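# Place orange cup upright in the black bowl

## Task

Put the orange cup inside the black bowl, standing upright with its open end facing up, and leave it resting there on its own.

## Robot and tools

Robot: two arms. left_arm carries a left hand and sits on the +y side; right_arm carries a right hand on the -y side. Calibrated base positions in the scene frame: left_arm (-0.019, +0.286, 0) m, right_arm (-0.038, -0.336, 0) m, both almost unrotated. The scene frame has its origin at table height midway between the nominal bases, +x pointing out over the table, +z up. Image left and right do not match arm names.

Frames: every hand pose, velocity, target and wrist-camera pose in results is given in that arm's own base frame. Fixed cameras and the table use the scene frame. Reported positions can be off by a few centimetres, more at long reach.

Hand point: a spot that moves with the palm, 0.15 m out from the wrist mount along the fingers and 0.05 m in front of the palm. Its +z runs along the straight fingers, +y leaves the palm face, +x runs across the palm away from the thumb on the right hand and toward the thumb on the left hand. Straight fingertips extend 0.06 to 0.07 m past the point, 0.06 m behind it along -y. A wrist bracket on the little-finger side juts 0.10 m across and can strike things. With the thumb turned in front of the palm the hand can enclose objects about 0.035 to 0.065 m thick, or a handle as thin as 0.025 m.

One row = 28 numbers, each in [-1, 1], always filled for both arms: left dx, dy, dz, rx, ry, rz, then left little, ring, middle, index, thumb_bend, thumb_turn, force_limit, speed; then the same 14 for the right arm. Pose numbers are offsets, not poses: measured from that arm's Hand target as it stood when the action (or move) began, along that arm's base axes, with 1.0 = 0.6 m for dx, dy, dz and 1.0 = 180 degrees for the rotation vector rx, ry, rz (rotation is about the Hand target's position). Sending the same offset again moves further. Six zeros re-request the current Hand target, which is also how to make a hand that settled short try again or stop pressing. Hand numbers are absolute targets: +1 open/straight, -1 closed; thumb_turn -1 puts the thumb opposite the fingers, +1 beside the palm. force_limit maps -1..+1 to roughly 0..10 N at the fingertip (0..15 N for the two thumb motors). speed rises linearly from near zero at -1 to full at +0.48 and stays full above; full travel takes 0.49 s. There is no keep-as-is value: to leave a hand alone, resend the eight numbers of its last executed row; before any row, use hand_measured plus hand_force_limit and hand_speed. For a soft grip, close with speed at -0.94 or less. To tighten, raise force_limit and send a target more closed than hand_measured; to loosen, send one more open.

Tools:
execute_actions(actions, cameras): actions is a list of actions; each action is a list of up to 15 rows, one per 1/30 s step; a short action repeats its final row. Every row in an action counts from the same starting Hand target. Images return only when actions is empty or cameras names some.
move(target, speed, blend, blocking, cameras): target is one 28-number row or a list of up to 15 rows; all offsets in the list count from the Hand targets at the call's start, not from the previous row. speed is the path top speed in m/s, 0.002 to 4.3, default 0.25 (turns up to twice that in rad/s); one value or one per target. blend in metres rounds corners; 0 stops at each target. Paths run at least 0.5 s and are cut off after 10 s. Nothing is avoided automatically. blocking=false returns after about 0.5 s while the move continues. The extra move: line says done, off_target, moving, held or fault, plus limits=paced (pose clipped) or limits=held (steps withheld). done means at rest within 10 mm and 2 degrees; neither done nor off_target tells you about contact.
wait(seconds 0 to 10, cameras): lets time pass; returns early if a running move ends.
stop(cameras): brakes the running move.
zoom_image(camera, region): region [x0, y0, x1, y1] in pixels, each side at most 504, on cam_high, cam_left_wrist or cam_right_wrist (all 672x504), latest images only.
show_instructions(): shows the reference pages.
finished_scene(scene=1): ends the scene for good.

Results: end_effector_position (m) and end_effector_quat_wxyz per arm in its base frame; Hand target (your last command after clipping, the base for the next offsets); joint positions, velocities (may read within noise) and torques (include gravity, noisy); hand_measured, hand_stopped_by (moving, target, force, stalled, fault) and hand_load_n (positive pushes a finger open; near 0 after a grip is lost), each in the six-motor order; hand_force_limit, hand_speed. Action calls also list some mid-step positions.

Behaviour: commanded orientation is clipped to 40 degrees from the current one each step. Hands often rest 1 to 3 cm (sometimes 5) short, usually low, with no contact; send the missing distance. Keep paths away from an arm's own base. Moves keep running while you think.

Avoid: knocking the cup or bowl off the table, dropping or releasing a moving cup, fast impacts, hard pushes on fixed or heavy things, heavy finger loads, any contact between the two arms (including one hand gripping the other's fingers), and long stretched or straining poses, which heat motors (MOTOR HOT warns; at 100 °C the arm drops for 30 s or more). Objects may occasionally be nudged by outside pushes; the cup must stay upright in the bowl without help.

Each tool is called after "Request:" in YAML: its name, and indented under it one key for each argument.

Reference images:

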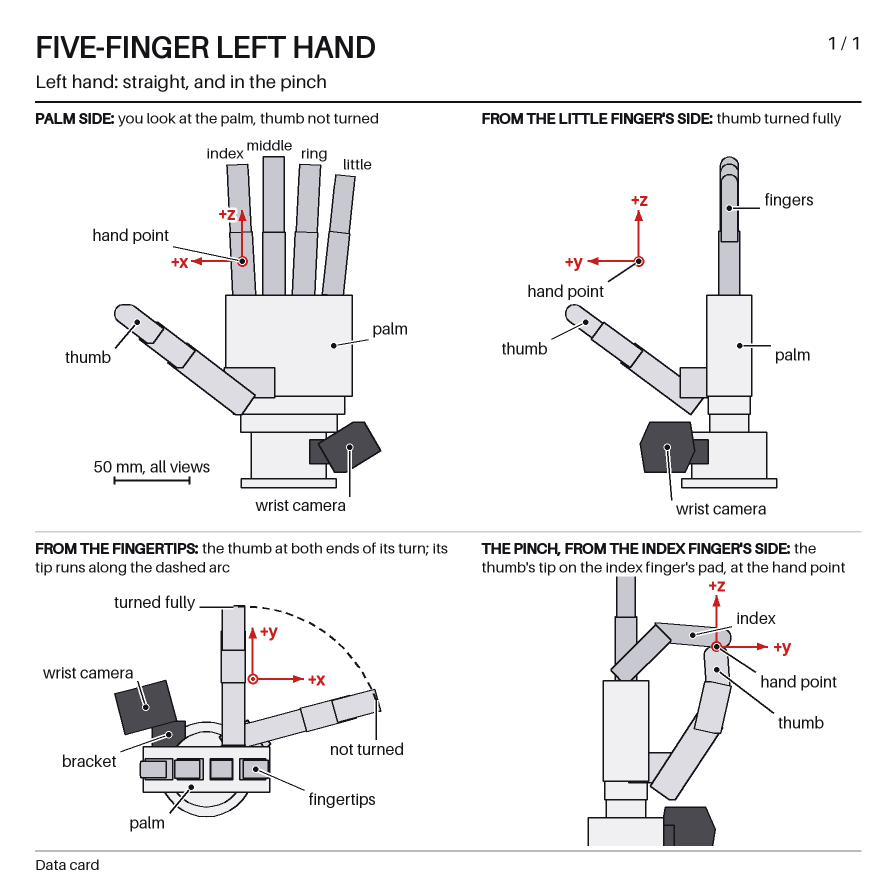

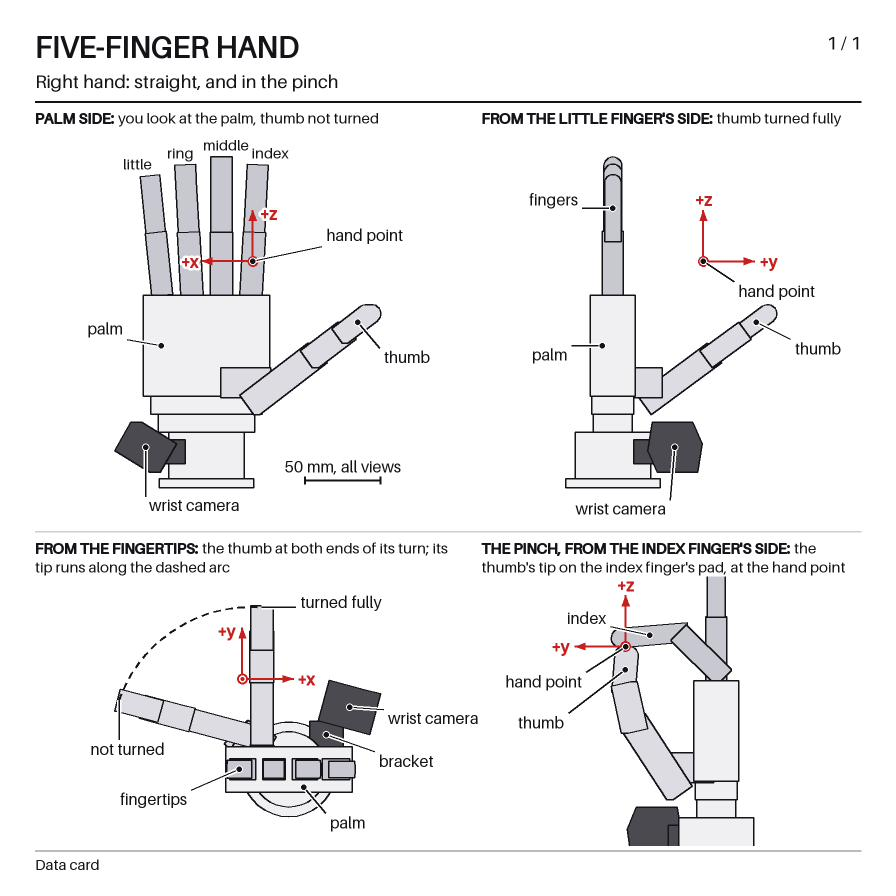

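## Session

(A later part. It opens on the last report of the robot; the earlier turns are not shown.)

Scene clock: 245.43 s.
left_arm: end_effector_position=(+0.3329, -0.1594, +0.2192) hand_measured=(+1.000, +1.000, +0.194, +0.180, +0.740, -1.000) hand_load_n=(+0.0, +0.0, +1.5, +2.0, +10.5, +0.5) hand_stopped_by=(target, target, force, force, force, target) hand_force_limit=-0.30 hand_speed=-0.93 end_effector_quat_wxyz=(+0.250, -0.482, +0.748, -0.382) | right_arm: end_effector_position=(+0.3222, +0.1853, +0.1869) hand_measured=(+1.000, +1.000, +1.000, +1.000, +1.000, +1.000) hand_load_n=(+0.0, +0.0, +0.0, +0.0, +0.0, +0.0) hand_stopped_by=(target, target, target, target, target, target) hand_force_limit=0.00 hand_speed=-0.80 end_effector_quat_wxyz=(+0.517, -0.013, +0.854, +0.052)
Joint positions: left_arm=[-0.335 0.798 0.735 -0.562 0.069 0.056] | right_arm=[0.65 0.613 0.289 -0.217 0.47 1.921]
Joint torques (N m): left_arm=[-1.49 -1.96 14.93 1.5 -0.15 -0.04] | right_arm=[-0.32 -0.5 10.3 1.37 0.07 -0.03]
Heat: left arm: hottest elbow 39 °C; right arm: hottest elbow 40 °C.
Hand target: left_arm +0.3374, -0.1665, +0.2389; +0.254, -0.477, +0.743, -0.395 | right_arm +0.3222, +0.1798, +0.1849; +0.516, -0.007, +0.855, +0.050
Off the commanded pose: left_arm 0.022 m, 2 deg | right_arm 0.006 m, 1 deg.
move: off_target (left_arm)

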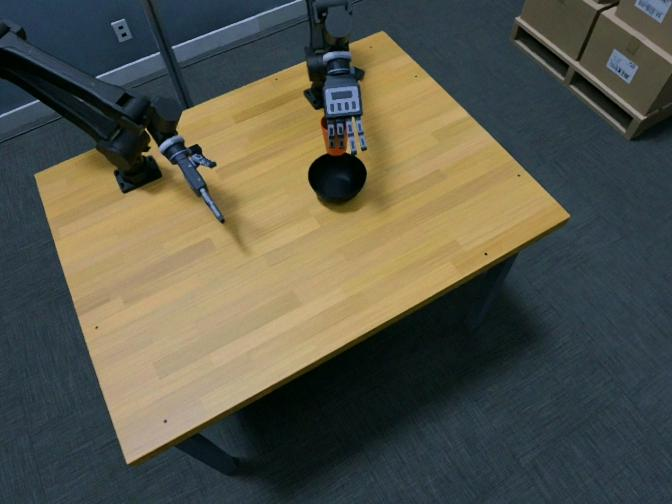

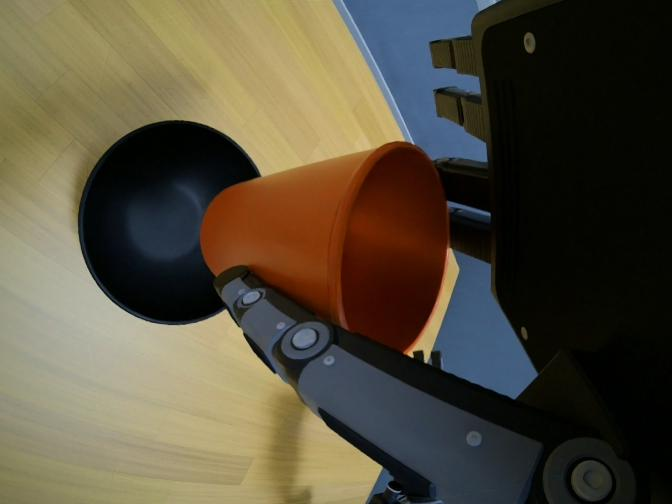

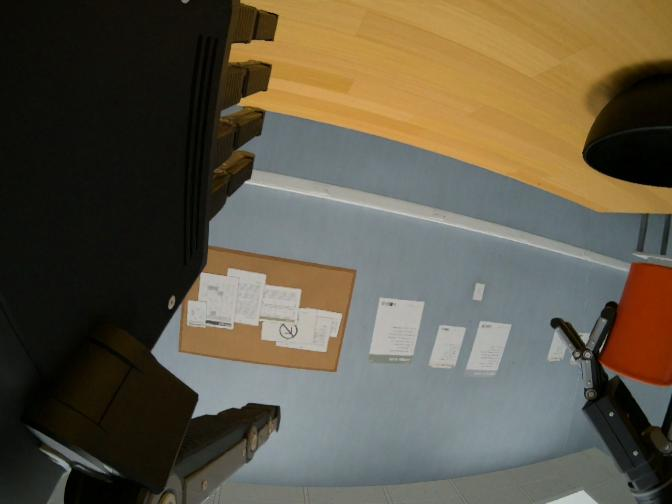

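Request:
move:
  target: [0, 0, -0.1833, 0, 0, 0, 1, 1, 0.0, 0.0, 0.735, -1, -0.3, -0.93, 0, 0, 0, 0, 0, 0, 1, 1, 1, 1, 1, 1, 0.0, -0.8]
  speed: 0.12
  cameras: ["cam_high", "cam_left_wrist"]

Request:
zoom_image:
  camera: "cam_high"
  region: [280, 100, 400, 220]

Scene clock: 259.13 s.
left_arm: end_effector_position=(+0.3362, -0.1606, +0.1285) hand_measured=(+1.000, +1.000, +0.194, +0.180, +0.740, -1.000) hand_load_n=(+0.0, +0.0, +1.5, +2.0, +10.0, +0.5) hand_stopped_by=(target, target, force, force, force, target) hand_force_limit=-0.30 hand_speed=-0.93 end_effector_quat_wxyz=(+0.255, -0.480, +0.744, -0.388) | right_arm: end_effector_position=(+0.3222, +0.1853, +0.1869) hand_measured=(+1.000, +1.000, +1.000, +1.000, +1.000, +1.000) hand_load_n=(+0.0, +0.0, +0.0, +0.0, +0.0, +0.0) hand_stopped_by=(target, target, target, target, target, target) hand_force_limit=0.00 hand_speed=-0.80 end_effector_quat_wxyz=(+0.517, -0.013, +0.854, +0.052)
Joint positions: left_arm=[-0.335 0.867 0.513 -0.253 0.068 0.055] | right_arm=[0.65 0.613 0.289 -0.217 0.47 1.921]
Joint torques (N m): left_arm=[-1.49 -1.67 10.82 2.45 -0.14 -0.04] | right_arm=[-0.38 -0.56 10.29 1.37 0.06 -0.03]
Heat: left arm: hottest elbow 41 °C; right arm: hottest elbow 40 °C.
Hand target: left_arm +0.3375, -0.1665, +0.1291; +0.254, -0.477, +0.743, -0.395 | right_arm +0.3222, +0.1798, +0.1849; +0.516, -0.007, +0.855, +0.050
Off the commanded pose: left_arm 0.006 m, 1 deg | right_arm 0.006 m, 1 deg.
move: done
Images, in order (width x height): cam_high 672x504, cam_left_wrist 672x504.

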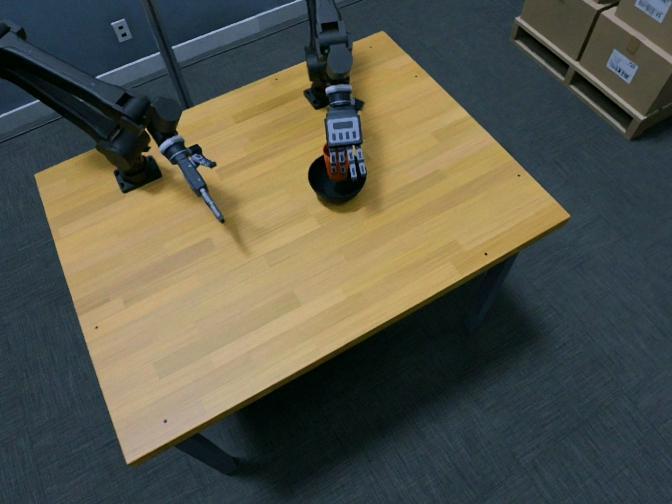

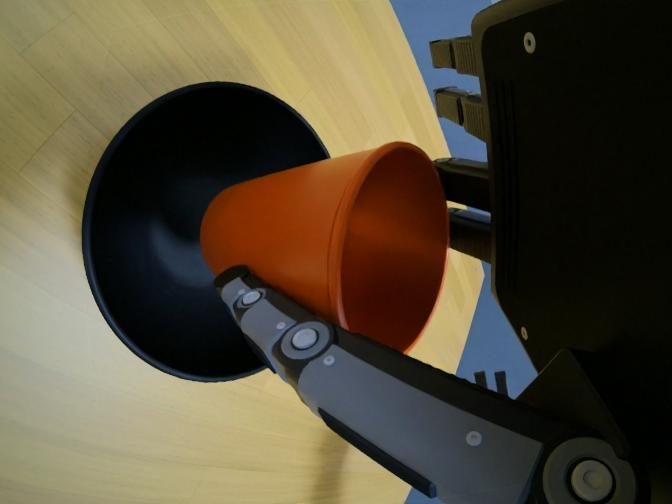

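Scaled by 4.200 from the camera's 672x504 image, which has a finer 960x720 frame.

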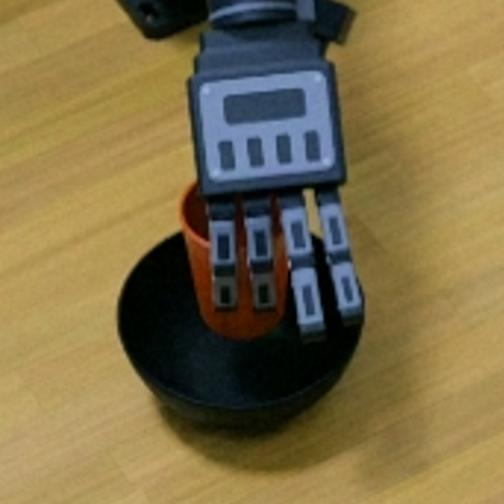

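Request:
move:
  target: [0, 0, -0.0783, 0, 0, 0, 1, 1, 0.0, 0.0, 0.735, -1, -0.3, -0.93, 0, 0, 0, 0, 0, 0, 1, 1, 1, 1, 1, 1, 0.0, -0.8]
  speed: 0.08
  cameras: ["cam_high", "cam_left_wrist"]

Request:
zoom_image:
  camera: "cam_high"
  region: [280, 100, 400, 220]

Scene clock: 268.83 s.
left_arm: end_effector_position=(+0.3370, -0.1609, +0.0824) hand_measured=(+1.000, +1.000, +0.194, +0.180, +0.740, -1.000) hand_load_n=(+0.0, +0.0, +1.5, +2.0, +10.0, +0.5) hand_stopped_by=(target, target, force, force, force, target) hand_force_limit=-0.30 hand_speed=-0.93 end_effector_quat_wxyz=(+0.255, -0.479, +0.744, -0.389) | right_arm: end_effector_position=(+0.3222, +0.1853, +0.1869) hand_measured=(+1.000, +1.000, +1.000, +1.000, +1.000, +1.000) hand_load_n=(+0.0, +0.0, +0.0, +0.0, +0.0, +0.0) hand_stopped_by=(target, target, target, target, target, target) hand_force_limit=0.00 hand_speed=-0.80 end_effector_quat_wxyz=(+0.517, -0.013, +0.854, +0.052)
Joint positions: left_arm=[-0.335 0.955 0.421 -0.07 0.068 0.055] | right_arm=[0.65 0.613 0.289 -0.217 0.47 1.921]
Joint torques (N m): left_arm=[-1.49 -2.02 9.98 2.4 -0.14 -0.04] | right_arm=[-0.38 -0.5 10.3 1.37 0.07 -0.03]
Heat: left arm: hottest elbow 40 °C; right arm: hottest elbow 40 °C.
Hand target: left_arm +0.3374, -0.1664, +0.0821; +0.254, -0.477, +0.743, -0.395 | right_arm +0.3222, +0.1798, +0.1849; +0.516, -0.007, +0.855, +0.050
Off the commanded pose: left_arm 0.006 m, 1 deg | right_arm 0.006 m, 1 deg.
move: done
Images, in order (width x height): cam_high 672x504, cam_left_wrist 672x504.

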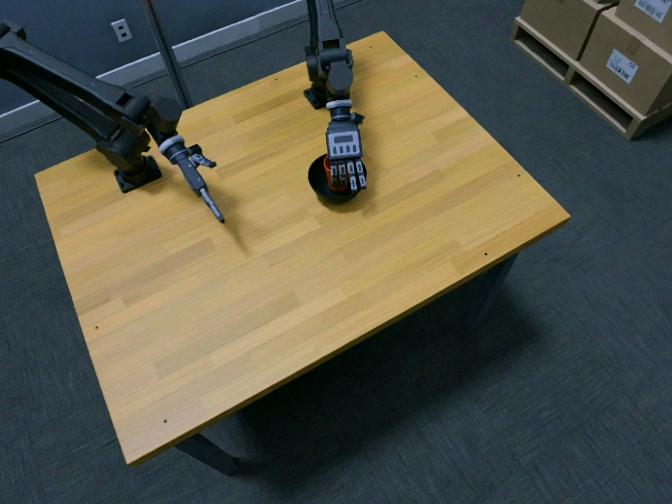

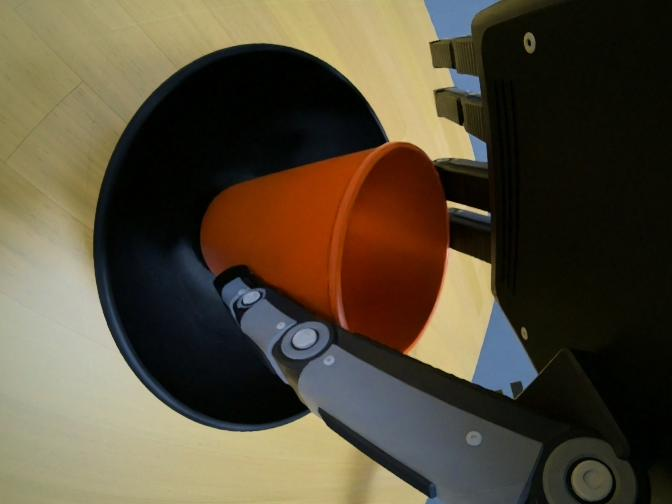

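Scaled by 4.200 from the camera's 672x504 image, which has a finer 960x720 frame.

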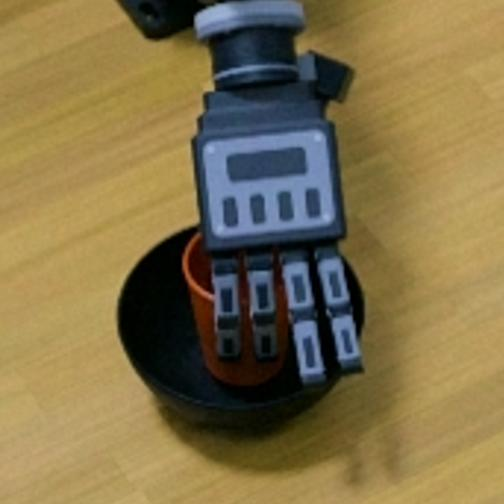

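Request:
move:
  target: [0, 0, -0.015, 0, 0, 0, 1, 1, 0.0, 0.0, 0.735, -1, -0.3, -0.93, 0, 0, 0, 0, 0, 0, 1, 1, 1, 1, 1, 1, 0.0, -0.8]
  speed: 0.03
  cameras: ["cam_high", "cam_left_wrist"]

Request:
zoom_image:
  camera: "cam_high"
  region: [280, 100, 400, 220]

Scene clock: 275.23 s.
left_arm: end_effector_position=(+0.3375, -0.1610, +0.0739) hand_measured=(+1.000, +1.000, +0.194, +0.180, +0.740, -1.000) hand_load_n=(+0.0, +0.0, +1.5, +2.0, +10.0, +0.5) hand_stopped_by=(target, target, force, force, force, target) hand_force_limit=-0.30 hand_speed=-0.93 end_effector_quat_wxyz=(+0.256, -0.479, +0.744, -0.389) | right_arm: end_effector_position=(+0.3222, +0.1853, +0.1869) hand_measured=(+1.000, +1.000, +1.000, +1.000, +1.000, +1.000) hand_load_n=(+0.5, +0.0, +0.0, +0.0, +0.0, +0.0) hand_stopped_by=(target, target, target, target, target, target) hand_force_limit=0.00 hand_speed=-0.80 end_effector_quat_wxyz=(+0.517, -0.013, +0.854, +0.052)
Joint positions: left_arm=[-0.335 0.978 0.406 -0.031 0.068 0.055] | right_arm=[0.65 0.613 0.289 -0.217 0.47 1.921]
Joint torques (N m): left_arm=[-1.44 -2.08 9.69 2.47 -0.14 -0.04] | right_arm=[-0.32 -0.5 10.3 1.36 0.06 -0.03]
Heat: left arm: hottest elbow 40 °C; right arm: hottest elbow 40 °C.
Hand target: left_arm +0.3374, -0.1664, +0.0730; +0.254, -0.477, +0.743, -0.395 | right_arm +0.3222, +0.1798, +0.1849; +0.516, -0.007, +0.855, +0.050
Off the commanded pose: left_arm 0.005 m, 1 deg | right_arm 0.006 m, 1 deg.
move: done
Images, in order (width x height): cam_high 672x504, cam_left_wrist 672x504.

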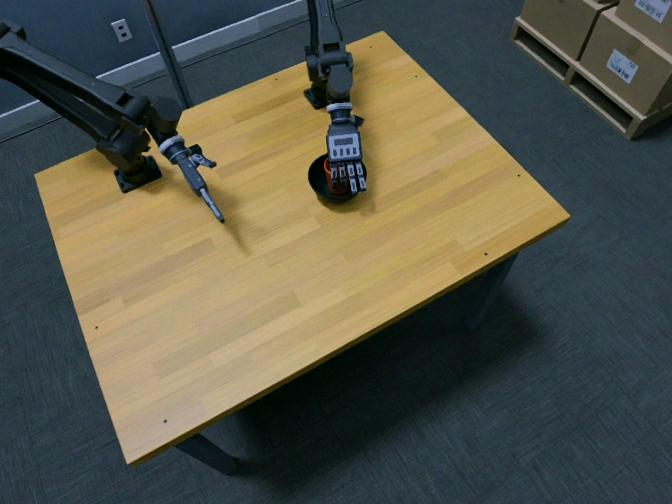

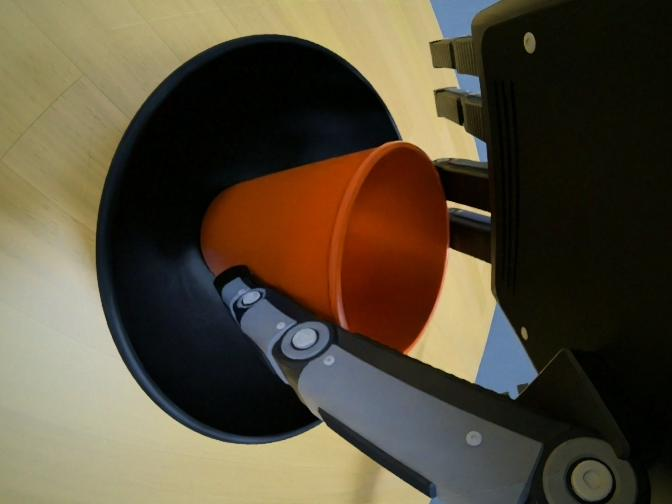

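Scaled by 4.200 from the camera's 672x504 image, which has a finer 960x720 frame.

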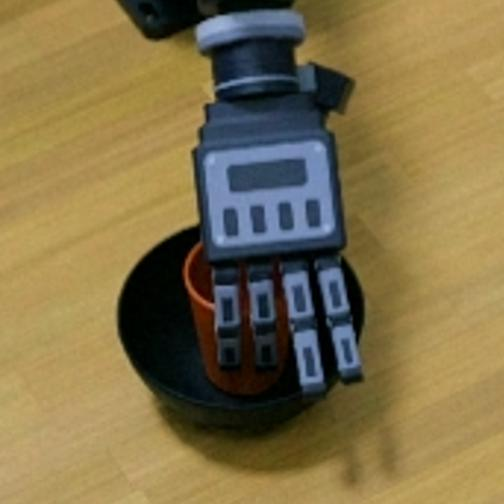

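Request:
move:
  target: [0, 0, -0.0075, 0, 0, 0, 1, 1, 0.0, 0.0, 0.735, -1, -0.3, -0.93, 0, 0, 0, 0, 0, 0, 1, 1, 1, 1, 1, 1, 0.0, -0.8]
  speed: 0.03
  cameras: ["cam_high", "cam_left_wrist"]

Request:
zoom_image:
  camera: "cam_high"
  region: [280, 100, 400, 220]

Scene clock: 279.20 s.
left_arm: end_effector_position=(+0.3393, -0.1617, +0.0725) hand_measured=(+1.000, +1.000, +0.194, +0.180, +0.740, -1.000) hand_load_n=(+0.0, -0.5, +1.5, +2.5, +10.0, +0.5) hand_stopped_by=(target, target, force, force, force, target) hand_force_limit=-0.30 hand_speed=-0.93 end_effector_quat_wxyz=(+0.258, -0.478, +0.742, -0.392) | right_arm: end_effector_position=(+0.3222, +0.1853, +0.1869) hand_measured=(+1.000, +1.000, +1.000, +1.000, +1.000, +1.000) hand_load_n=(+0.0, +0.0, +0.0, +0.0, +0.0, +0.0) hand_stopped_by=(target, target, target, target, target, target) hand_force_limit=0.00 hand_speed=-0.80 end_effector_quat_wxyz=(+0.517, -0.013, +0.854, +0.052)
Joint positions: left_arm=[-0.335 0.987 0.402 -0.01 0.068 0.055] | right_arm=[0.65 0.613 0.289 -0.217 0.47 1.921]
Joint torques (N m): left_arm=[-1.49 -2.08 9.26 2.37 -0.14 -0.03] | right_arm=[-0.32 -0.5 10.3 1.37 0.07 -0.03]
Heat: left arm: hottest elbow 40 °C; right arm: hottest elbow 40 °C.
Hand target: left_arm +0.3374, -0.1664, +0.0685; +0.254, -0.477, +0.743, -0.395 | right_arm +0.3222, +0.1798, +0.1849; +0.516, -0.007, +0.855, +0.050
Off the commanded pose: left_arm 0.006 m, 1 deg | right_arm 0.006 m, 1 deg.
move: done
Images, in order (width x height): cam_high 672x504, cam_left_wrist 672x504.

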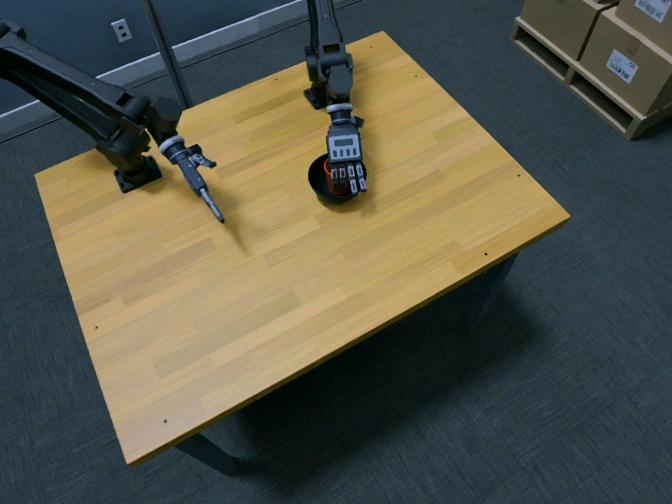

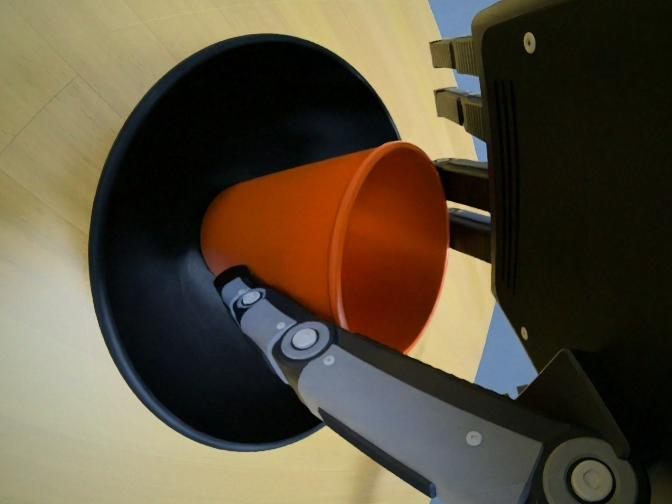

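Scaled by 4.200 from the camera's 672x504 image, which has a finer 960x720 frame.

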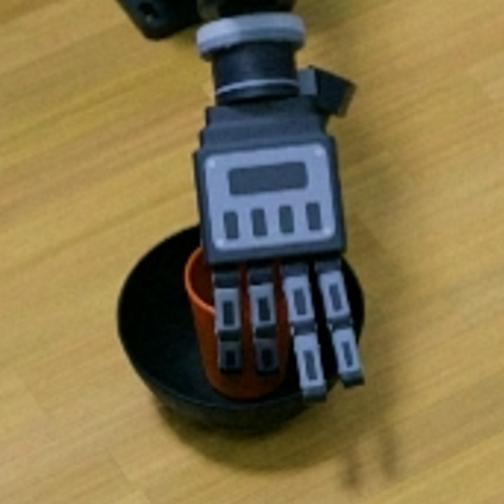

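Request:
move:
  target: [0, 0, 0.0058, 0, 0, 0, 1, 1, 0.6, 0.6, 0.95, -1, -0.3, -0.8, 0, 0, 0, 0, 0, 0, 1, 1, 1, 1, 1, 1, 0.0, -0.8]
  speed: 0.03
  cameras: ["cam_high", "cam_left_wrist"]

Request:
zoom_image:
  camera: "cam_high"
  region: [280, 100, 400, 220]

Scene clock: 287.33 s.
left_arm: end_effector_position=(+0.3394, -0.1617, +0.0725) hand_measured=(+1.000, +1.000, +0.600, +0.600, +0.950, -1.000) hand_load_n=(+0.0, +0.0, +0.0, +0.0, +0.0, +0.0) hand_stopped_by=(target, target, target, target, target, target) hand_force_limit=-0.30 hand_speed=-0.80 end_effector_quat_wxyz=(+0.258, -0.479, +0.742, -0.392) | right_arm: end_effector_position=(+0.3222, +0.1853, +0.1869) hand_measured=(+1.000, +1.000, +1.000, +1.000, +1.000, +1.000) hand_load_n=(+0.0, +0.0, +0.0, -0.5, +0.0, +0.0) hand_stopped_by=(target, target, target, target, target, target) hand_force_limit=0.00 hand_speed=-0.80 end_effector_quat_wxyz=(+0.517, -0.013, +0.854, +0.052)
Joint positions: left_arm=[-0.335 0.987 0.402 -0.01 0.067 0.054] | right_arm=[0.65 0.613 0.289 -0.217 0.47 1.921]
Joint torques (N m): left_arm=[-1.49 -2.61 9.83 1.89 -0.13 -0.03] | right_arm=[-0.44 -0.56 10.29 1.37 0.07 -0.03]
Heat: left arm: hottest elbow 39 °C; right arm: hottest elbow 41 °C.
Hand target: left_arm +0.3374, -0.1664, +0.0720; +0.254, -0.477, +0.743, -0.395 | right_arm +0.3222, +0.1798, +0.1849; +0.516, -0.007, +0.855, +0.050
Off the commanded pose: left_arm 0.005 m, 1 deg | right_arm 0.006 m, 1 deg.
move: done
Images, in order (width x height): cam_high 672x504, cam_left_wrist 672x504.

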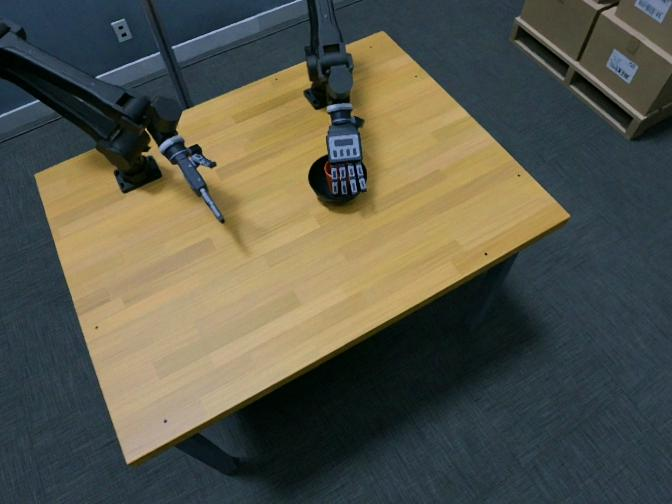

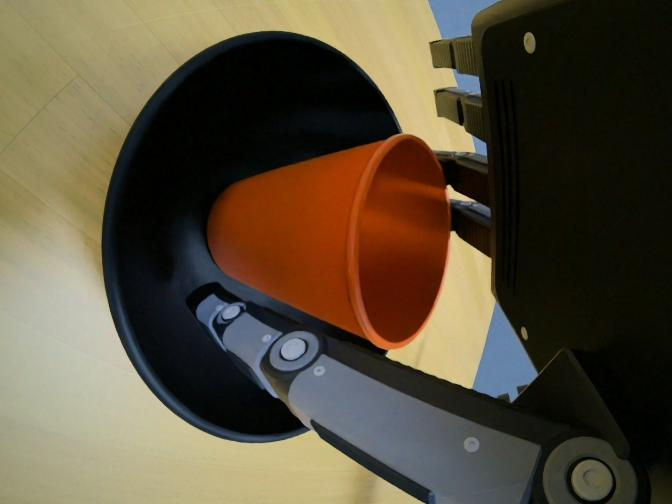

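Scaled by 4.200 from the camera's 672x504 image, which has a finer 960x720 frame.

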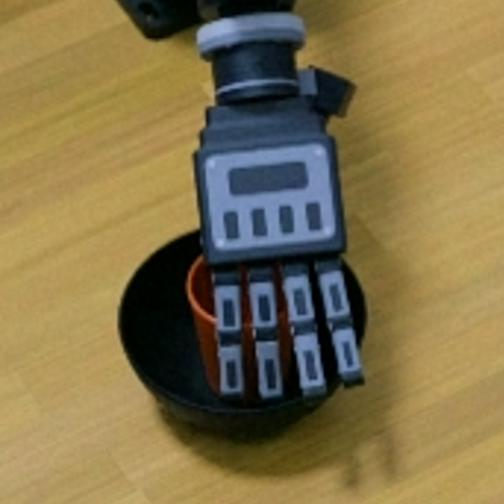

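Request:
move:
  target: [0.0288, -0.0131, 0.0389, -0.009, -0.0197, 0, 1, 1, 1, 1, 1, -1, -0.3, -0.5, 0, 0, 0, 0, 0, 0, 1, 1, 1, 1, 1, 1, 0.0, -0.8]
  speed: 0.04
  cameras: ["cam_high", "cam_left_wrist"]

Scene clock: 311.03 s.
left_arm: end_effector_position=(+0.3425, -0.1638, +0.0760) hand_measured=(+1.000, +1.000, +1.000, +1.000, +1.000, -1.000) hand_load_n=(+0.0, +0.0, +0.0, -0.5, +0.0, +0.0) hand_stopped_by=(target, target, target, target, target, target) hand_force_limit=-0.30 hand_speed=-0.50 end_effector_quat_wxyz=(+0.261, -0.477, +0.738, -0.399) | right_arm: end_effector_position=(+0.3222, +0.1853, +0.1869) hand_measured=(+1.000, +1.000, +1.000, +1.000, +1.000, +1.000) hand_load_n=(+0.0, +0.0, +0.0, +0.0, +0.0, +0.0) hand_stopped_by=(target, target, target, target, target, target) hand_force_limit=0.00 hand_speed=-0.80 end_effector_quat_wxyz=(+0.517, -0.013, +0.854, +0.052)
Joint positions: left_arm=[-0.337 0.987 0.402 0.008 0.067 0.049] | right_arm=[0.65 0.613 0.289 -0.217 0.47 1.921]
Joint torques (N m): left_arm=[-1.49 -3.14 12.52 2.43 -0.05 -0.03] | right_arm=[-0.44 -0.62 10.29 1.37 0.07 -0.03]
Heat: left arm: hottest elbow 38 °C; right arm: hottest elbow 41 °C.
Hand target: left_arm +0.3548, -0.1743, +0.0955; +0.270, -0.469, +0.729, -0.420 | right_arm +0.3222, +0.1798, +0.1849; +0.516, -0.007, +0.855, +0.050
Off the commanded pose: left_arm 0.025 m, 3 deg | right_arm 0.006 m, 1 deg.
move: off_target (left_arm)
Images, in order (width x height): cam_high 672x504, cam_left_wrist 672x504.

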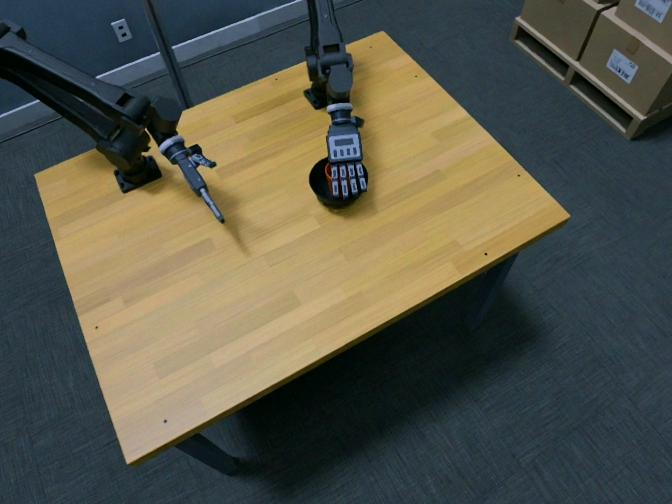

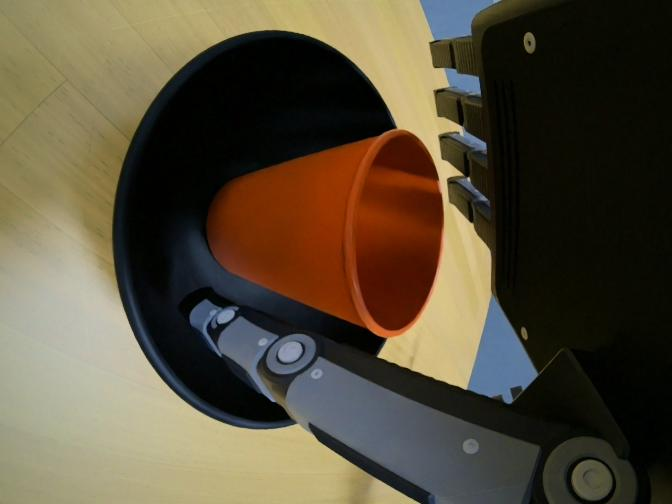

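Request:
move:
  target:
    - [0.011, -0.005, 0.04, 0, 0, 0, 1, 1, 1, 1, 1, -1, -0.3, -0.5, 0, 0, 0, 0, 0, 0, 1, 1, 1, 1, 1, 1, 0.0, -0.8]
    - [0.011, -0.005, 0.22, 0, 0, 0, 1, 1, 1, 1, 1, -1, -0.3, -0.5, 0, 0, 0, 0, 0, 0, 1, 1, 1, 1, 1, 1, 0.0, -0.8]
  speed: 0.08
  blend: 0.01
  cameras: ["cam_high", "cam_left_wrist"]

Request:
zoom_image:
  camera: "cam_high"
  region: [280, 100, 400, 220]

Scene clock: 316.67 s.
left_arm: end_effector_position=(+0.3489, -0.1669, +0.1897) hand_measured=(+1.000, +1.000, +1.000, +1.000, +1.000, -1.000) hand_load_n=(+0.0, +0.0, +0.0, +0.0, +0.0, +0.0) hand_stopped_by=(target, target, target, target, target, target) hand_force_limit=-0.30 hand_speed=-0.50 end_effector_quat_wxyz=(+0.258, -0.479, +0.740, -0.396) | right_arm: end_effector_position=(+0.3222, +0.1853, +0.1869) hand_measured=(+1.000, +1.000, +1.000, +1.000, +1.000, +1.000) hand_load_n=(+0.0, +0.0, +0.5, +0.0, +0.0, +0.0) hand_stopped_by=(target, target, target, target, target, target) hand_force_limit=0.00 hand_speed=-0.80 end_effector_quat_wxyz=(+0.517, -0.013, +0.854, +0.052)
Joint positions: left_arm=[-0.339 0.847 0.661 -0.401 0.067 0.047] | right_arm=[0.65 0.613 0.289 -0.217 0.47 1.921]
Joint torques (N m): left_arm=[-1.44 -2.78 17.4 1.47 -0.11 -0.03] | right_arm=[-0.38 -0.5 10.32 1.36 0.06 -0.03]
Heat: left arm: hottest elbow 38 °C; right arm: hottest elbow 41 °C.
Hand target: left_arm +0.3615, -0.1772, +0.2275; +0.271, -0.469, +0.729, -0.420 | right_arm +0.3222, +0.1798, +0.1849; +0.516, -0.007, +0.855, +0.050
Off the commanded pose: left_arm 0.041 m, 4 deg | right_arm 0.006 m, 1 deg.
move: off_target (left_arm)
Images, in order (width x height): cam_high 672x504, cam_left_wrist 672x504.

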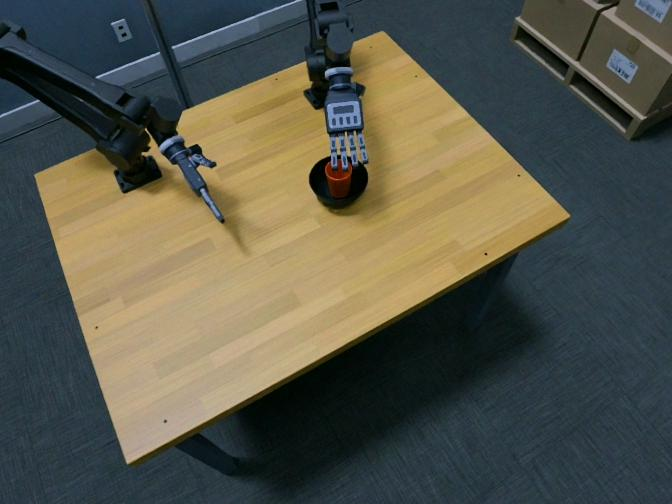

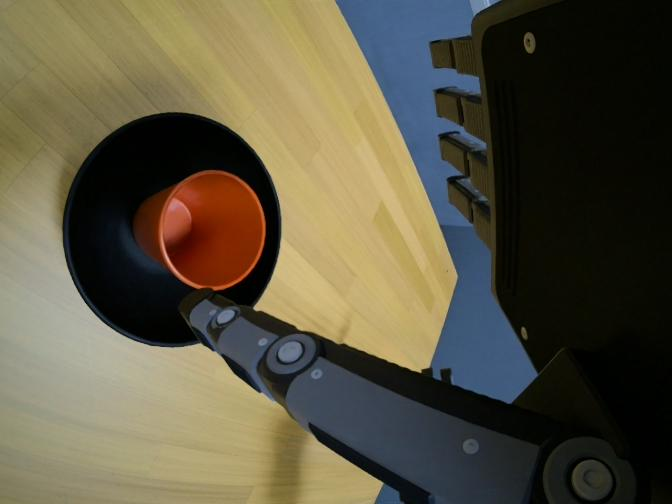

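Scaled by 4.200 from the camera's 672x504 image, which has a finer 960x720 frame.

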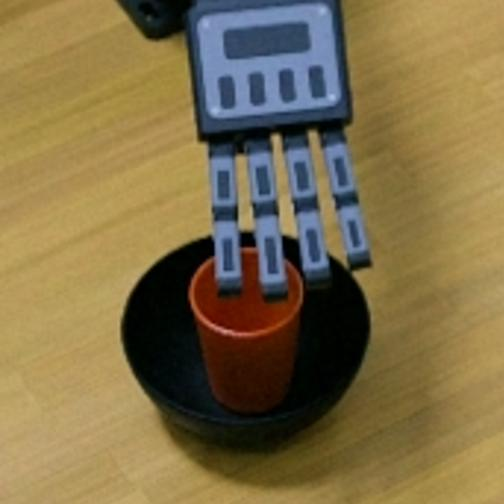

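Request:
finished_scene:

The scene is finished: the task was done.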